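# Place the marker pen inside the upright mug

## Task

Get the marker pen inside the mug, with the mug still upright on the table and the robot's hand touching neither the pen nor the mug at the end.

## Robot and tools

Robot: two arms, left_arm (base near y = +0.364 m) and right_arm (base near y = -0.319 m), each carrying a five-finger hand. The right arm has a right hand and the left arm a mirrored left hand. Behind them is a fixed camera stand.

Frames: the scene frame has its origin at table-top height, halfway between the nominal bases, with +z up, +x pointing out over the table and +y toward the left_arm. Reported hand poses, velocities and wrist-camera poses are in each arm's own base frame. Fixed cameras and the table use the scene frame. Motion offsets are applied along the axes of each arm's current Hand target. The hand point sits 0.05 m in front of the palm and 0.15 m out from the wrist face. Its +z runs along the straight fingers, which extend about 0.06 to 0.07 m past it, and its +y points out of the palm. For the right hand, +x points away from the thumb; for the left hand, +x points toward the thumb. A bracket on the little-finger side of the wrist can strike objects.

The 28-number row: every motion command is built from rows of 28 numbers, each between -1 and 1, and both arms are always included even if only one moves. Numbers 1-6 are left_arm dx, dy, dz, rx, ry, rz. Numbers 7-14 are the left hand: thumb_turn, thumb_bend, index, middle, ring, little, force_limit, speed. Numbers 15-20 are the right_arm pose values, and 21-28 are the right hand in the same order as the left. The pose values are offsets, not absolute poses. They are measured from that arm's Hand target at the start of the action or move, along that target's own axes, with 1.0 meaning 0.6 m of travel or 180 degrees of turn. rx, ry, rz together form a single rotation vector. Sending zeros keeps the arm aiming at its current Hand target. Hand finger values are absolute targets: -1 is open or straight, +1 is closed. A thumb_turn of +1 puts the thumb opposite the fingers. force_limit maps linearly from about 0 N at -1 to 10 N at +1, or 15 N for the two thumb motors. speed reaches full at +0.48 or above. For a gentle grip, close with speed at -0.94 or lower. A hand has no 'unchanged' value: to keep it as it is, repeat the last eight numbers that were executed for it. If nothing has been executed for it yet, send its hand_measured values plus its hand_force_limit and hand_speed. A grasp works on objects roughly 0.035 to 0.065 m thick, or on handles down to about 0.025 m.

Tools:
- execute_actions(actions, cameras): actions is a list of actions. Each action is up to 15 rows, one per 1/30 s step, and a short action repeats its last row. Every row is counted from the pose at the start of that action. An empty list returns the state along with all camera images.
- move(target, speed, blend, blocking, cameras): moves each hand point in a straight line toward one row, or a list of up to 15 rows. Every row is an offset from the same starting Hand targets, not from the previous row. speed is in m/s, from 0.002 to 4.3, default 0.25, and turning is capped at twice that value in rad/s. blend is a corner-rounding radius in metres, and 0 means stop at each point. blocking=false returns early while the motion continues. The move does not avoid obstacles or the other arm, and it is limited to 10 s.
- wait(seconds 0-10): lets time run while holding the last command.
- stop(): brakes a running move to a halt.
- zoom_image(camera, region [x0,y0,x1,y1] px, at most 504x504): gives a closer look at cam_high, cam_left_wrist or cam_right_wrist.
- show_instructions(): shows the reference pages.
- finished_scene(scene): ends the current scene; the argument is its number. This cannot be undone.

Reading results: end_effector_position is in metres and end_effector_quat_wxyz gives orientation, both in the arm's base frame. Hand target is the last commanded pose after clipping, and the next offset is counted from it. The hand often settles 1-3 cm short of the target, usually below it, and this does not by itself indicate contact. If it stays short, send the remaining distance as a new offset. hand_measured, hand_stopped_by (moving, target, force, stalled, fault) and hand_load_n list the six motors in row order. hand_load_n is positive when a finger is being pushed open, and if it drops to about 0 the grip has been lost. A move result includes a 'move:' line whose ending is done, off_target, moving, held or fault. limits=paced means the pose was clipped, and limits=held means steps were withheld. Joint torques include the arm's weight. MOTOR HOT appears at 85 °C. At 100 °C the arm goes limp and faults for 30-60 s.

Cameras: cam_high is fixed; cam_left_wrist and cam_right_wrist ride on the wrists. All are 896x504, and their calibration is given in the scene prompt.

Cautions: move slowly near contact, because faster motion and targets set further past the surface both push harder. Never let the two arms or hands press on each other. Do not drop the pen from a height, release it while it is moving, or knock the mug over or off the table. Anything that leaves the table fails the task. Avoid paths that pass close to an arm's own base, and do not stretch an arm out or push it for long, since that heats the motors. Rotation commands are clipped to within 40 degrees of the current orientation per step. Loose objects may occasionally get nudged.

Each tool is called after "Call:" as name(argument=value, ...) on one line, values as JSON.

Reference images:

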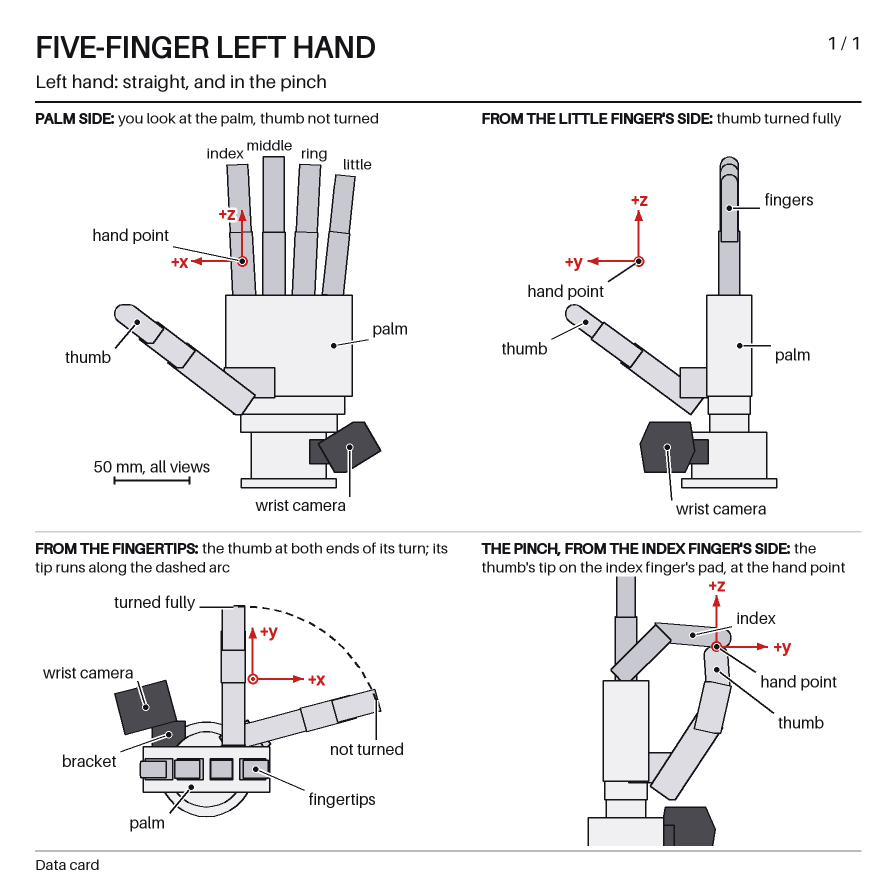

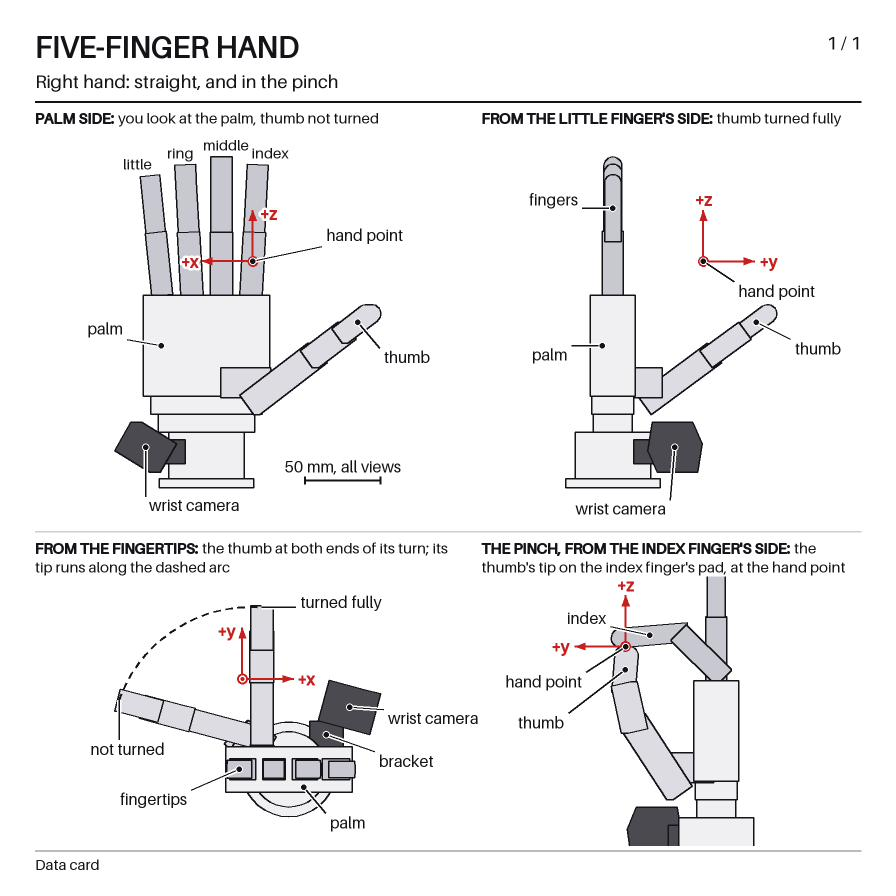

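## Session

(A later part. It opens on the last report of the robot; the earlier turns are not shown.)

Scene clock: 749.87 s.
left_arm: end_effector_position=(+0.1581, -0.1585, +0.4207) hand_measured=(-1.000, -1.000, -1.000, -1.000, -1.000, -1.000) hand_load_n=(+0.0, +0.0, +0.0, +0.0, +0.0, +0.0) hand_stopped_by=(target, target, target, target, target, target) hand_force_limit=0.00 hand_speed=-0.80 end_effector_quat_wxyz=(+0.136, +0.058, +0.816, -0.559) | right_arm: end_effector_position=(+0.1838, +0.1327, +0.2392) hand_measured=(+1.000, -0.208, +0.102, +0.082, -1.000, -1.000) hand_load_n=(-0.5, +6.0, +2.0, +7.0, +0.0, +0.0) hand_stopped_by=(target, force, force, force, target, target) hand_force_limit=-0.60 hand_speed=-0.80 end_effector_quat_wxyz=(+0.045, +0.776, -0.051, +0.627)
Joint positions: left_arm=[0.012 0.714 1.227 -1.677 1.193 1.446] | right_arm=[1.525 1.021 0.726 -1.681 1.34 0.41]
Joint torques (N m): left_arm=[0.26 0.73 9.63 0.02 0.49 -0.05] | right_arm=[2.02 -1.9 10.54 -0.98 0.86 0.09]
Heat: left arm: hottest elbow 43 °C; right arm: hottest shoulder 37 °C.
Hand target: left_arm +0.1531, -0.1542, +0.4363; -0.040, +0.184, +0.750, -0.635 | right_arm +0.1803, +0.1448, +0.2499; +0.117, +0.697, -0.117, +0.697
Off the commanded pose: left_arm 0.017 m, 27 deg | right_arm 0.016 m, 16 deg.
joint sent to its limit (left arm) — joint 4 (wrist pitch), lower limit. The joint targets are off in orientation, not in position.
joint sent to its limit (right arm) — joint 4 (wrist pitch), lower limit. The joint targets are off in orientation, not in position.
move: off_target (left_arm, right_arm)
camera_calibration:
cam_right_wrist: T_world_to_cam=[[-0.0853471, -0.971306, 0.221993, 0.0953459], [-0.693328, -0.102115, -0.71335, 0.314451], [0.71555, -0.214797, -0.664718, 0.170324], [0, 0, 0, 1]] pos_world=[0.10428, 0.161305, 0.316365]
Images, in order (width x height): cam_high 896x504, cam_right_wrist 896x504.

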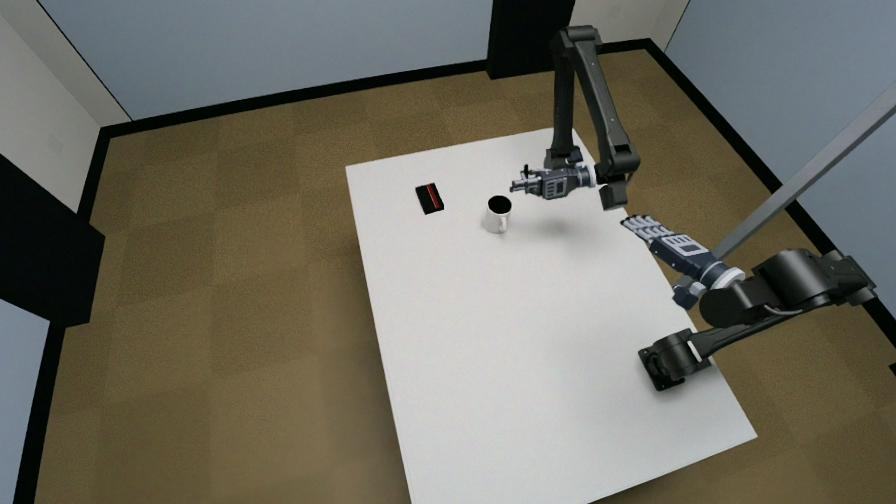

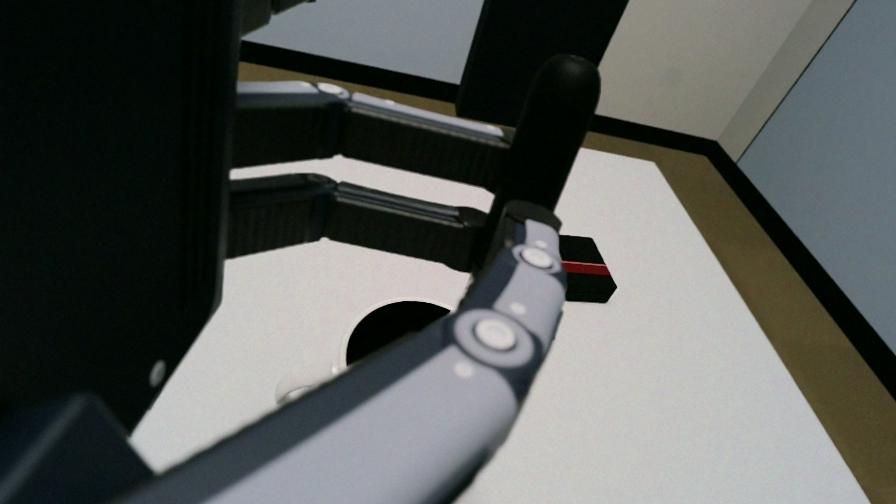

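Call:
zoom_image(camera="cam_right_wrist", region=[250, 250, 500, 430])

Call:
zoom_image(camera="cam_high", region=[450, 140, 600, 260])

Scaled by 2.016.

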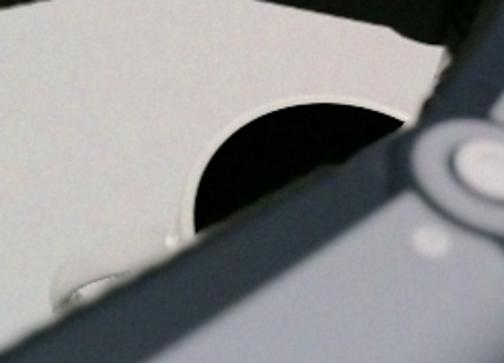

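Scaled by 3.360.

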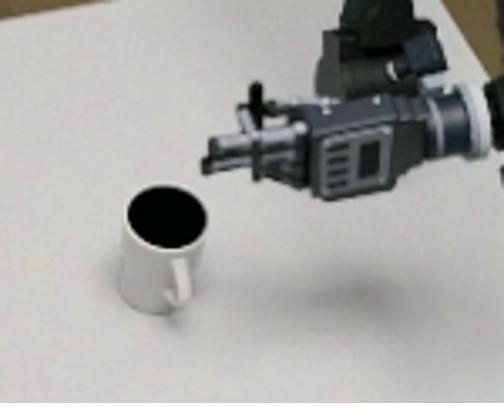

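Call:
wait(seconds=0.1, cameras=["cam_high","cam_right_wrist"])

Scene clock: 790.77 s.
left_arm: end_effector_position=(+0.1581, -0.1585, +0.4207) hand_measured=(-1.000, -1.000, -1.000, -1.000, -1.000, -1.000) hand_load_n=(+0.0, +0.0, +0.0, +0.0, +0.0, +0.0) hand_stopped_by=(target, target, target, target, target, target) hand_force_limit=0.00 hand_speed=-0.80 end_effector_quat_wxyz=(+0.136, +0.058, +0.816, -0.559) | right_arm: end_effector_position=(+0.1837, +0.1328, +0.2392) hand_measured=(+1.000, -0.208, +0.102, +0.082, -1.000, -1.000) hand_load_n=(-1.0, +6.0, +2.0, +7.0, +0.0, +0.0) hand_stopped_by=(target, force, force, force, target, target) hand_force_limit=-0.60 hand_speed=-0.80 end_effector_quat_wxyz=(+0.045, +0.776, -0.051, +0.627)
Joint positions: left_arm=[0.012 0.714 1.227 -1.677 1.193 1.446] | right_arm=[1.526 1.021 0.726 -1.681 1.34 0.41]
Joint torques (N m): left_arm=[0.32 0.73 9.63 0.02 0.48 -0.05] | right_arm=[1.9 -1.9 10.52 -0.99 0.85 0.1]
Heat: left arm: hottest elbow 43 °C; right arm: hottest shoulder 37 °C.
Hand target: left_arm +0.1531, -0.1542, +0.4363; -0.040, +0.184, +0.750, -0.635 | right_arm +0.1802, +0.1448, +0.2499; +0.117, +0.698, -0.117, +0.697
Off the commanded pose: left_arm 0.017 m, 27 deg | right_arm 0.016 m, 16 deg.
wait: 0.10 s; at rest from the start
camera_calibration:
cam_right_wrist: T_world_to_cam=[[-0.0850773, -0.971424, 0.221577, 0.09547], [-0.69323, -0.102023, -0.713458, 0.31446], [0.715677, -0.214303, -0.664741, 0.170238], [0, 0, 0, 1]] pos_world=[0.10428, 0.161307, 0.316364]
Images, in order (width x height): cam_high 896x504, cam_right_wrist 896x504.

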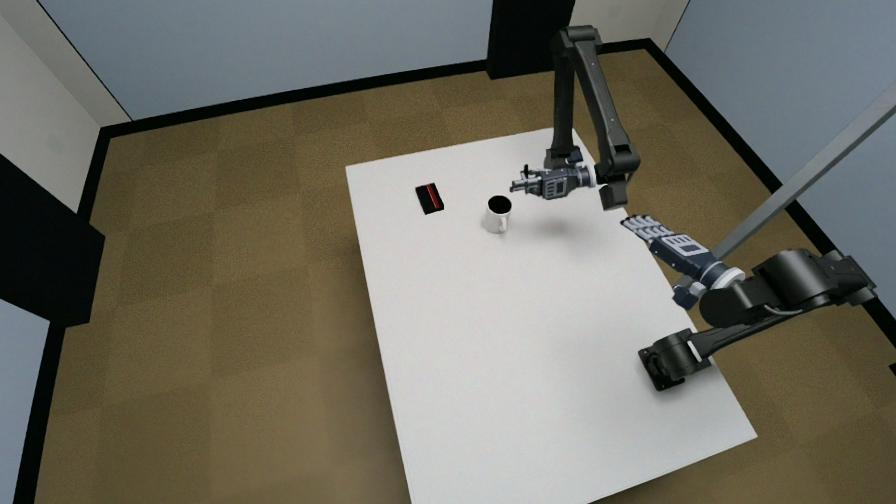

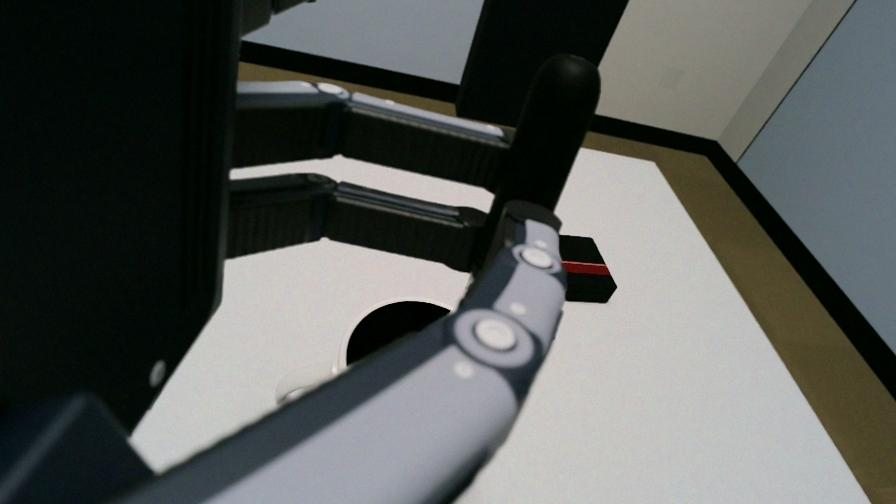

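Call:
move(target=[0,0,0,0,0,0,-1,-1,-1,-1,-1,-1,0,-0.8,-0.0417,-0.0063,0.127,0,0,0,1,0.1,0.3,0.3,-1,-1,-0.6,-0.8], speed=0.15, cameras=["cam_high","cam_right_wrist"])

Scene clock: 805.37 s.
left_arm: end_effector_position=(+0.1581, -0.1585, +0.4207) hand_measured=(-1.000, -1.000, -1.000, -1.000, -1.000, -1.000) hand_load_n=(-0.5, +0.0, +0.0, -0.5, +0.0, +0.0) hand_stopped_by=(target, target, target, target, target, target) hand_force_limit=0.00 hand_speed=-0.80 end_effector_quat_wxyz=(+0.136, +0.058, +0.816, -0.559) | right_arm: end_effector_position=(+0.2488, +0.1226, +0.2274) hand_measured=(+1.000, -0.208, +0.102, +0.082, -1.000, -1.000) hand_load_n=(-1.0, +5.5, +2.0, +7.0, +0.0, +0.0) hand_stopped_by=(target, force, force, force, target, target) hand_force_limit=-0.60 hand_speed=-0.80 end_effector_quat_wxyz=(+0.120, +0.699, -0.118, +0.696)
Joint positions: left_arm=[0.012 0.714 1.227 -1.677 1.193 1.446] | right_arm=[1.235 1.214 0.715 -1.489 1.567 0.414]
Joint torques (N m): left_arm=[0.26 0.73 9.65 0.02 0.48 -0.05] | right_arm=[0.09 -3.55 7.5 0.36 0.88 0]
Heat: left arm: hottest elbow 43 °C; right arm: hottest shoulder 37 °C.
Hand target: left_arm +0.1531, -0.1542, +0.4363; -0.040, +0.184, +0.750, -0.635 | right_arm +0.2535, +0.1235, +0.2248; +0.117, +0.697, -0.117, +0.697
Off the commanded pose: left_arm 0.017 m, 27 deg | right_arm 0.005 m, 0 deg.
joint sent to its limit (left arm) — joint 4 (wrist pitch), lower limit. The joint targets are off in orientation, not in position.
joint sent to its limit (right arm) — joint 5 (wrist yaw), upper limit. The joint targets still meet the commanded pose.
move: off_target (left_arm)
camera_calibration:
cam_right_wrist: T_world_to_cam=[[-0.320754, -0.920009, 0.225165, 0.145218], [-0.546323, -0.0144881, -0.837449, 0.331003], [0.773723, -0.391629, -0.497975, 0.08299], [0, 0, 0, 1]] pos_world=[0.163203, 0.170899, 0.285827]
Images, in order (width x height): cam_high 896x504, cam_right_wrist 896x504.

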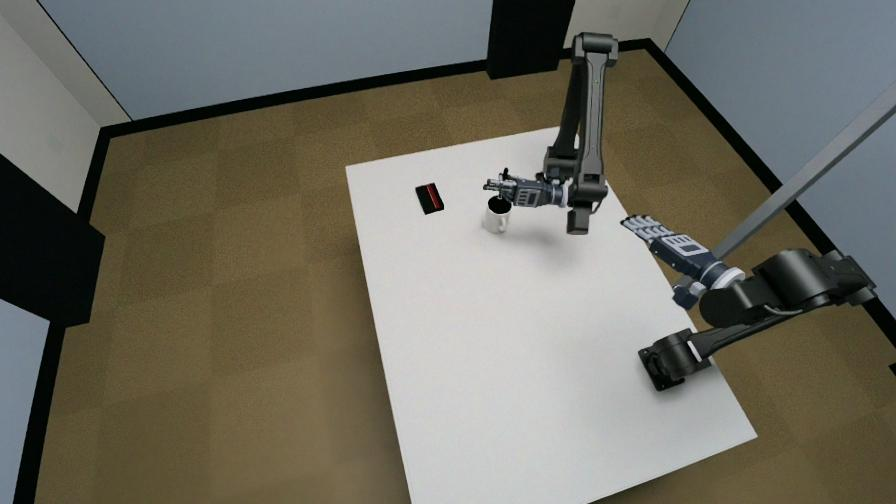

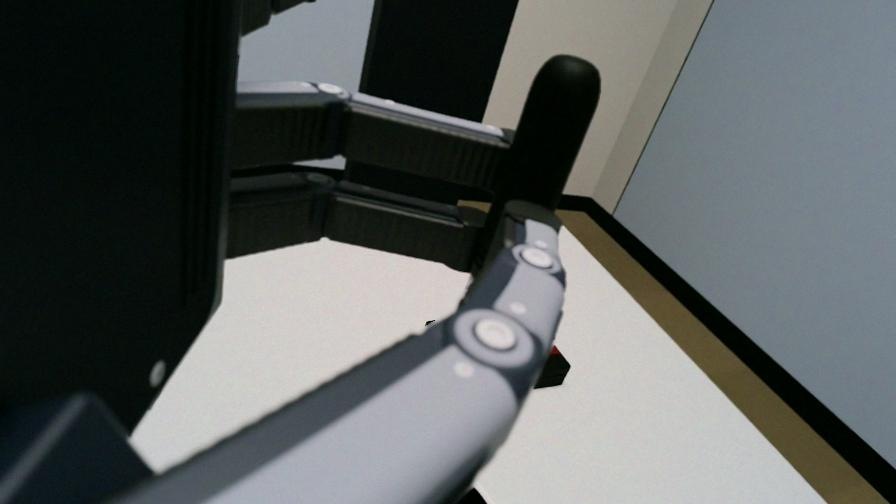

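Call:
zoom_image(camera="cam_high", region=[440, 140, 580, 260])

Call:
zoom_image(camera="cam_right_wrist", region=[380, 300, 600, 504])

Scaled by 3.600.

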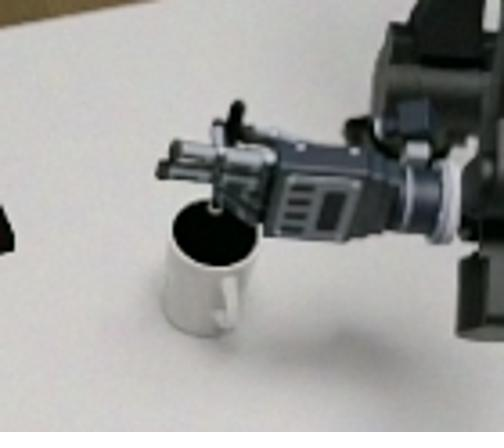

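Scaled by 2.291.

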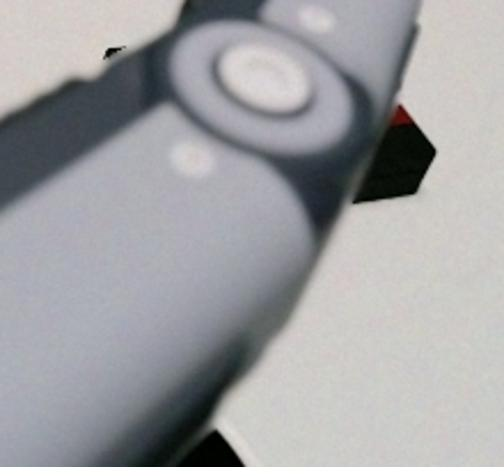

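Call:
move(target=[0,0,0,0,0,0,-1,-1,-1,-1,-1,-1,0,-0.8,-0.158,0.0074,-0.0062,0,0,0,1,0.1,0.3,0.3,-1,-1,-0.6,-0.8], speed=0.1, cameras=["cam_high","cam_right_wrist"])

Call:
zoom_image(camera="cam_high", region=[440, 140, 580, 260])

Scene clock: 833.90 s.
left_arm: end_effector_position=(+0.1581, -0.1585, +0.4207) hand_measured=(-1.000, -1.000, -1.000, -1.000, -1.000, -1.000) hand_load_n=(+0.0, +0.0, +0.0, -0.5, +0.0, +0.0) hand_stopped_by=(target, target, target, target, target, target) hand_force_limit=0.00 hand_speed=-0.80 end_effector_quat_wxyz=(+0.136, +0.058, +0.816, -0.559) | right_arm: end_effector_position=(+0.2476, +0.1189, +0.1348) hand_measured=(+1.000, -0.208, +0.102, +0.082, -1.000, -1.000) hand_load_n=(-0.5, +6.0, +2.5, +7.0, +0.0, +0.0) hand_stopped_by=(target, force, force, force, target, target) hand_force_limit=-0.60 hand_speed=-0.80 end_effector_quat_wxyz=(+0.120, +0.698, -0.118, +0.696)
Joint positions: left_arm=[0.012 0.714 1.227 -1.677 1.193 1.446] | right_arm=[1.235 1.434 0.592 -1.255 1.567 0.523]
Joint torques (N m): left_arm=[0.32 0.79 9.65 0.02 0.49 -0.05] | right_arm=[1.03 -4.54 5.16 0.21 0.83 0.08]
Motor temperatures (°C): left_arm=[26 31 43 28 29 25] | right_arm=[26 36 35 25 28 26]
Heat: left arm: hottest elbow 43 °C; right arm: hottest shoulder 36 °C.
Hand target: left_arm +0.1531, -0.1542, +0.4363; -0.040, +0.184, +0.750, -0.635 | right_arm +0.2485, +0.1204, +0.1299; +0.117, +0.698, -0.117, +0.697
Off the commanded pose: left_arm 0.017 m, 27 deg | right_arm 0.005 m, 0 deg.
joint sent to its limit (left arm) — joint 4 (wrist pitch), lower limit. The joint targets are off in orientation, not in position.
joint sent to its limit (right arm) — joint 5 (wrist yaw), upper limit. The joint targets still meet the commanded pose.
move: off_target (left_arm)
camera_calibration:
cam_right_wrist: T_world_to_cam=[[-0.321312, -0.920084, 0.224061, 0.162562], [-0.545769, -0.0134355, -0.837828, 0.252499], [0.773882, -0.39149, -0.497837, 0.036359], [0, 0, 0, 1]] pos_world=[0.161902, 0.167198, 0.193228]
Images, in order (width x height): cam_high 896x504, cam_right_wrist 896x504.

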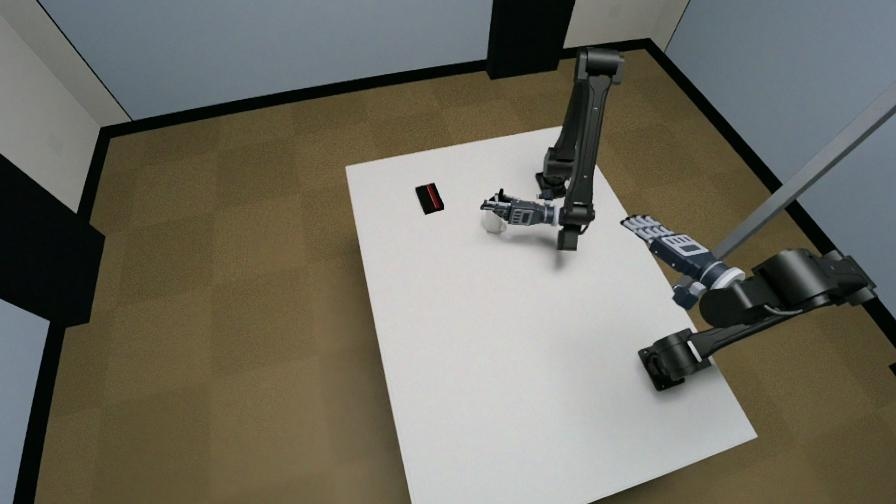

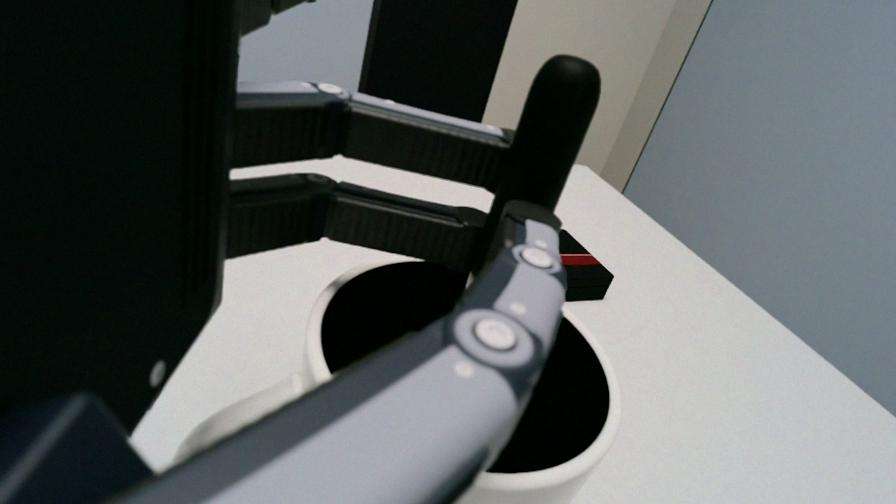

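Scaled by 3.600.

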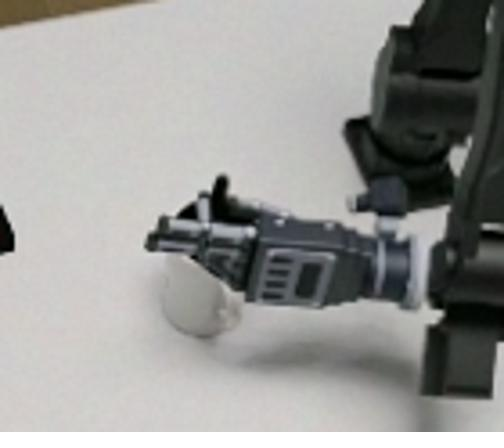

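Call:
move(target=[[0,0,0,0,0,0,-1,-1,-1,-1,-1,-1,0,-0.8,-0.0125,0,0,0,0,0,1,0.1,0.3,0.3,-1,-1,-0.6,-0.8],[0,0,0,0,0,0,-1,-1,-1,-1,-1,-1,0,-0.8,-0.0125,0,0,0,0,0,1,-0.4,-0.1,-0.1,-1,-1,-0.6,-0.7]], speed=0.05, cameras=["cam_high","cam_right_wrist"])

Scene clock: 842.90 s.
left_arm: end_effector_position=(+0.1581, -0.1585, +0.4207) hand_measured=(-1.000, -1.000, -1.000, -1.000, -1.000, -1.000) hand_load_n=(+0.0, +0.0, +0.0, +0.0, +0.0, +0.0) hand_stopped_by=(target, target, target, target, target, target) hand_force_limit=0.00 hand_speed=-0.80 end_effector_quat_wxyz=(+0.136, +0.058, +0.816, -0.559) | right_arm: end_effector_position=(+0.2484, +0.1213, +0.1284) hand_measured=(+1.000, -0.400, -0.100, -0.100, -1.000, -1.000) hand_load_n=(+0.5, +0.0, +0.0, +0.0, +0.0, +0.0) hand_stopped_by=(target, target, target, target, target, target) hand_force_limit=-0.60 hand_speed=-0.70 end_effector_quat_wxyz=(+0.117, +0.698, -0.120, +0.696)
Joint positions: left_arm=[0.012 0.714 1.227 -1.677 1.193 1.446] | right_arm=[1.235 1.456 0.592 -1.23 1.568 0.528]
Joint torques (N m): left_arm=[0.32 0.73 9.65 0.02 0.49 -0.05] | right_arm=[1.08 -4.66 4.57 0.25 0.8 0.07]
Heat: left arm: hottest elbow 43 °C; right arm: hottest shoulder 36 °C.
Hand target: left_arm +0.1531, -0.1542, +0.4363; -0.040, +0.184, +0.750, -0.635 | right_arm +0.2485, +0.1204, +0.1225; +0.117, +0.698, -0.117, +0.697
Off the commanded pose: left_arm 0.017 m, 27 deg | right_arm 0.006 m, 0 deg.
joint sent to its limit (left arm) — joint 4 (wrist pitch), lower limit. The joint targets are off in orientation, not in position.
joint sent to its limit (right arm) — joint 5 (wrist yaw), upper limit. The joint targets still meet the commanded pose.
move: off_target (left_arm)
camera_calibration:
cam_right_wrist: T_world_to_cam=[[-0.321577, -0.921509, 0.217737, 0.167508], [-0.543487, -0.00866979, -0.839373, 0.24674], [0.775377, -0.38826, -0.49804, 0.0327116], [0, 0, 0, 1]] pos_world=[0.162603, 0.1692, 0.186926]
Images, in order (width x height): cam_high 896x504, cam_right_wrist 896x504.

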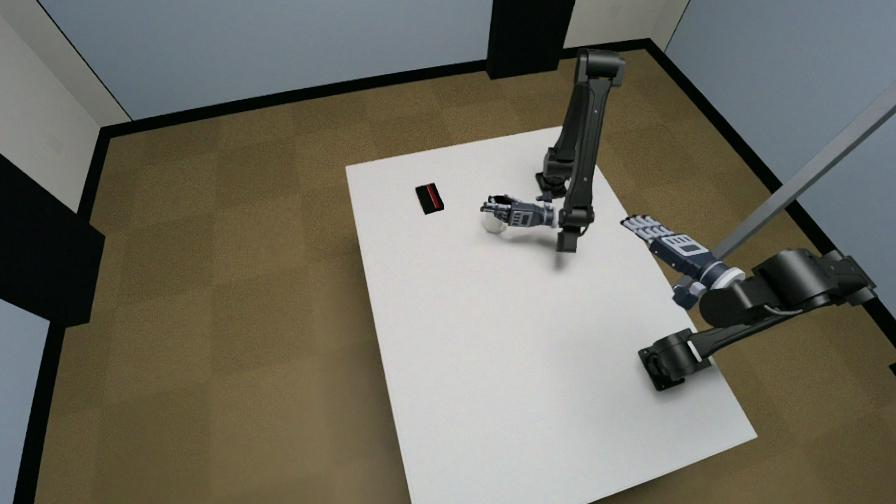

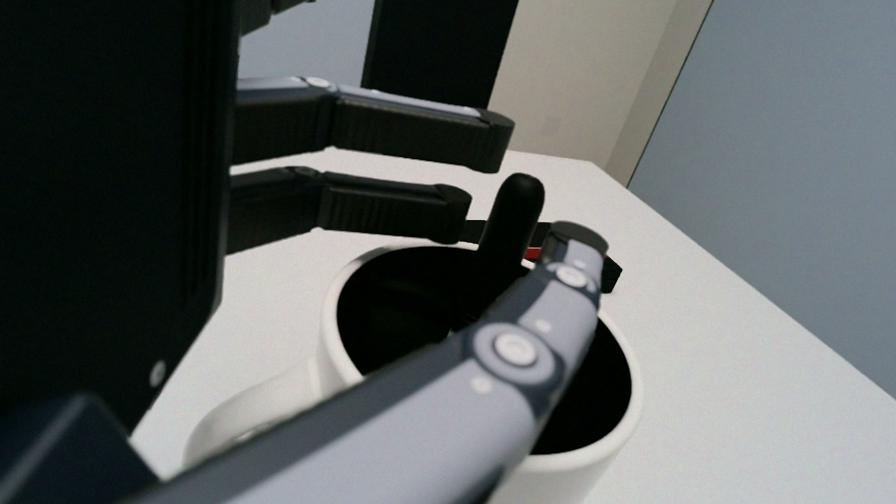

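Call:
move(target=[[0,0,0,0,0,0,-1,-1,-1,-1,-1,-1,0,-0.8,0.2,0,0,0,0,0,1,-0.4,-0.1,-0.1,-1,-1,-0.6,-0.7],[0,0,0,0,0,0,-1,-1,-1,-1,-1,-1,0,-0.8,0.2,0,-0.2,0,0,0,1,-0.4,-0.1,-0.1,-1,-1,-0.6,-0.7]], speed=0.12, blend=[0.02,0], cameras=["cam_high","cam_right_wrist"])

Call:
zoom_image(camera="cam_high", region=[440, 140, 580, 260])

Scene clock: 854.23 s.
left_arm: end_effector_position=(+0.1581, -0.1585, +0.4207) hand_measured=(-1.000, -1.000, -1.000, -1.000, -1.000, -1.000) hand_load_n=(+0.0, -0.5, +0.0, +0.0, +0.0, +0.0) hand_stopped_by=(target, target, target, target, target, target) hand_force_limit=0.00 hand_speed=-0.80 end_effector_quat_wxyz=(+0.136, +0.058, +0.816, -0.559) | right_arm: end_effector_position=(+0.1415, +0.1530, +0.2277) hand_measured=(+1.000, -0.400, -0.100, -0.100, -1.000, -1.000) hand_load_n=(+0.0, +0.0, +0.0, +0.0, +0.0, +0.5) hand_stopped_by=(target, target, target, target, target, target) hand_force_limit=-0.60 hand_speed=-0.70 end_effector_quat_wxyz=(-0.004, +0.827, -0.015, +0.562)
Joint positions: left_arm=[0.012 0.714 1.227 -1.677 1.193 1.446] | right_arm=[1.696 0.981 0.759 -1.681 1.171 0.382]
Joint torques (N m): left_arm=[0.32 0.73 9.65 0.02 0.48 -0.05] | right_arm=[2.08 -3.31 10.8 -0.92 0.55 -0.11]
Heat: left arm: hottest elbow 43 °C; right arm: hottest shoulder 36 °C.
Hand target: left_arm +0.1531, -0.1542, +0.4363; -0.040, +0.184, +0.750, -0.635 | right_arm +0.1351, +0.1597, +0.2425; +0.117, +0.698, -0.117, +0.697
Off the commanded pose: left_arm 0.017 m, 27 deg | right_arm 0.017 m, 28 deg.
joint sent to its limit (left arm) — joint 4 (wrist pitch), lower limit. The joint targets are off in orientation, not in position.
joint sent to its limit (right arm) — joint 4 (wrist pitch), lower limit. The joint targets are off in position and orientation.
move: off_target (left_arm, right_arm)
camera_calibration:
cam_right_wrist: T_world_to_cam=[[0.0631601, -0.980962, 0.183642, 0.103172], [-0.784447, -0.162553, -0.598515, 0.274971], [0.616972, -0.106255, -0.779779, 0.220759], [0, 0, 0, 1]] pos_world=[0.0729815, 0.169362, 0.317771]
Images, in order (width x height): cam_high 896x504, cam_right_wrist 896x504.

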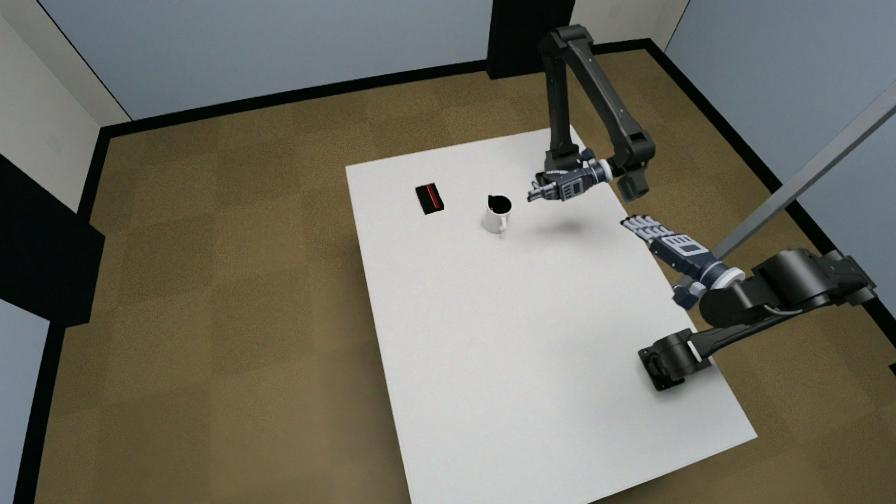

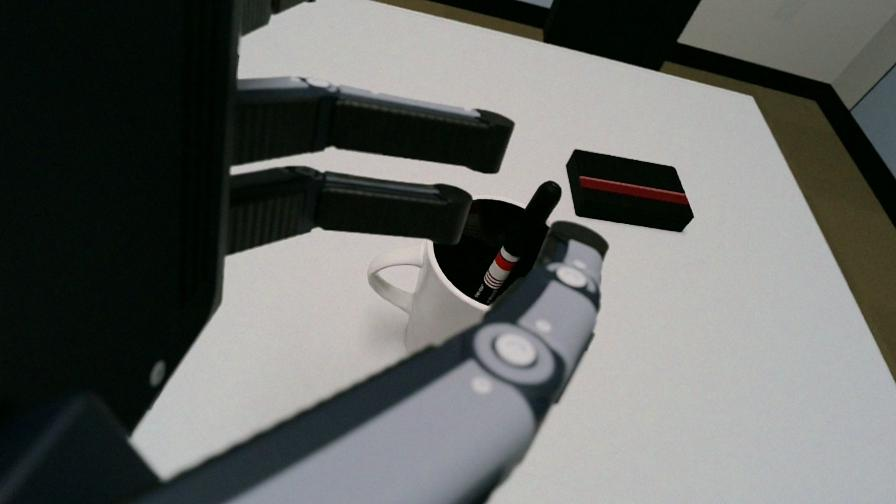

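Scaled by 3.600.

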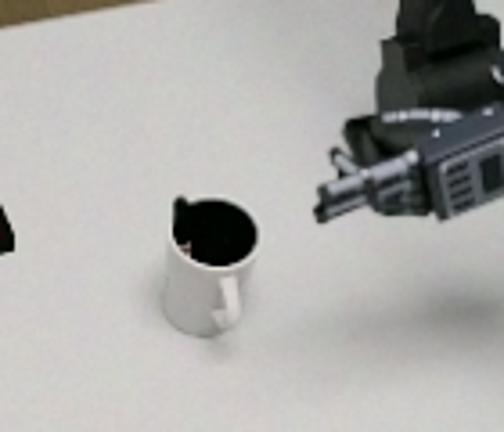

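Call:
finished_scene(scene=1)

The scene is finished: the task was done.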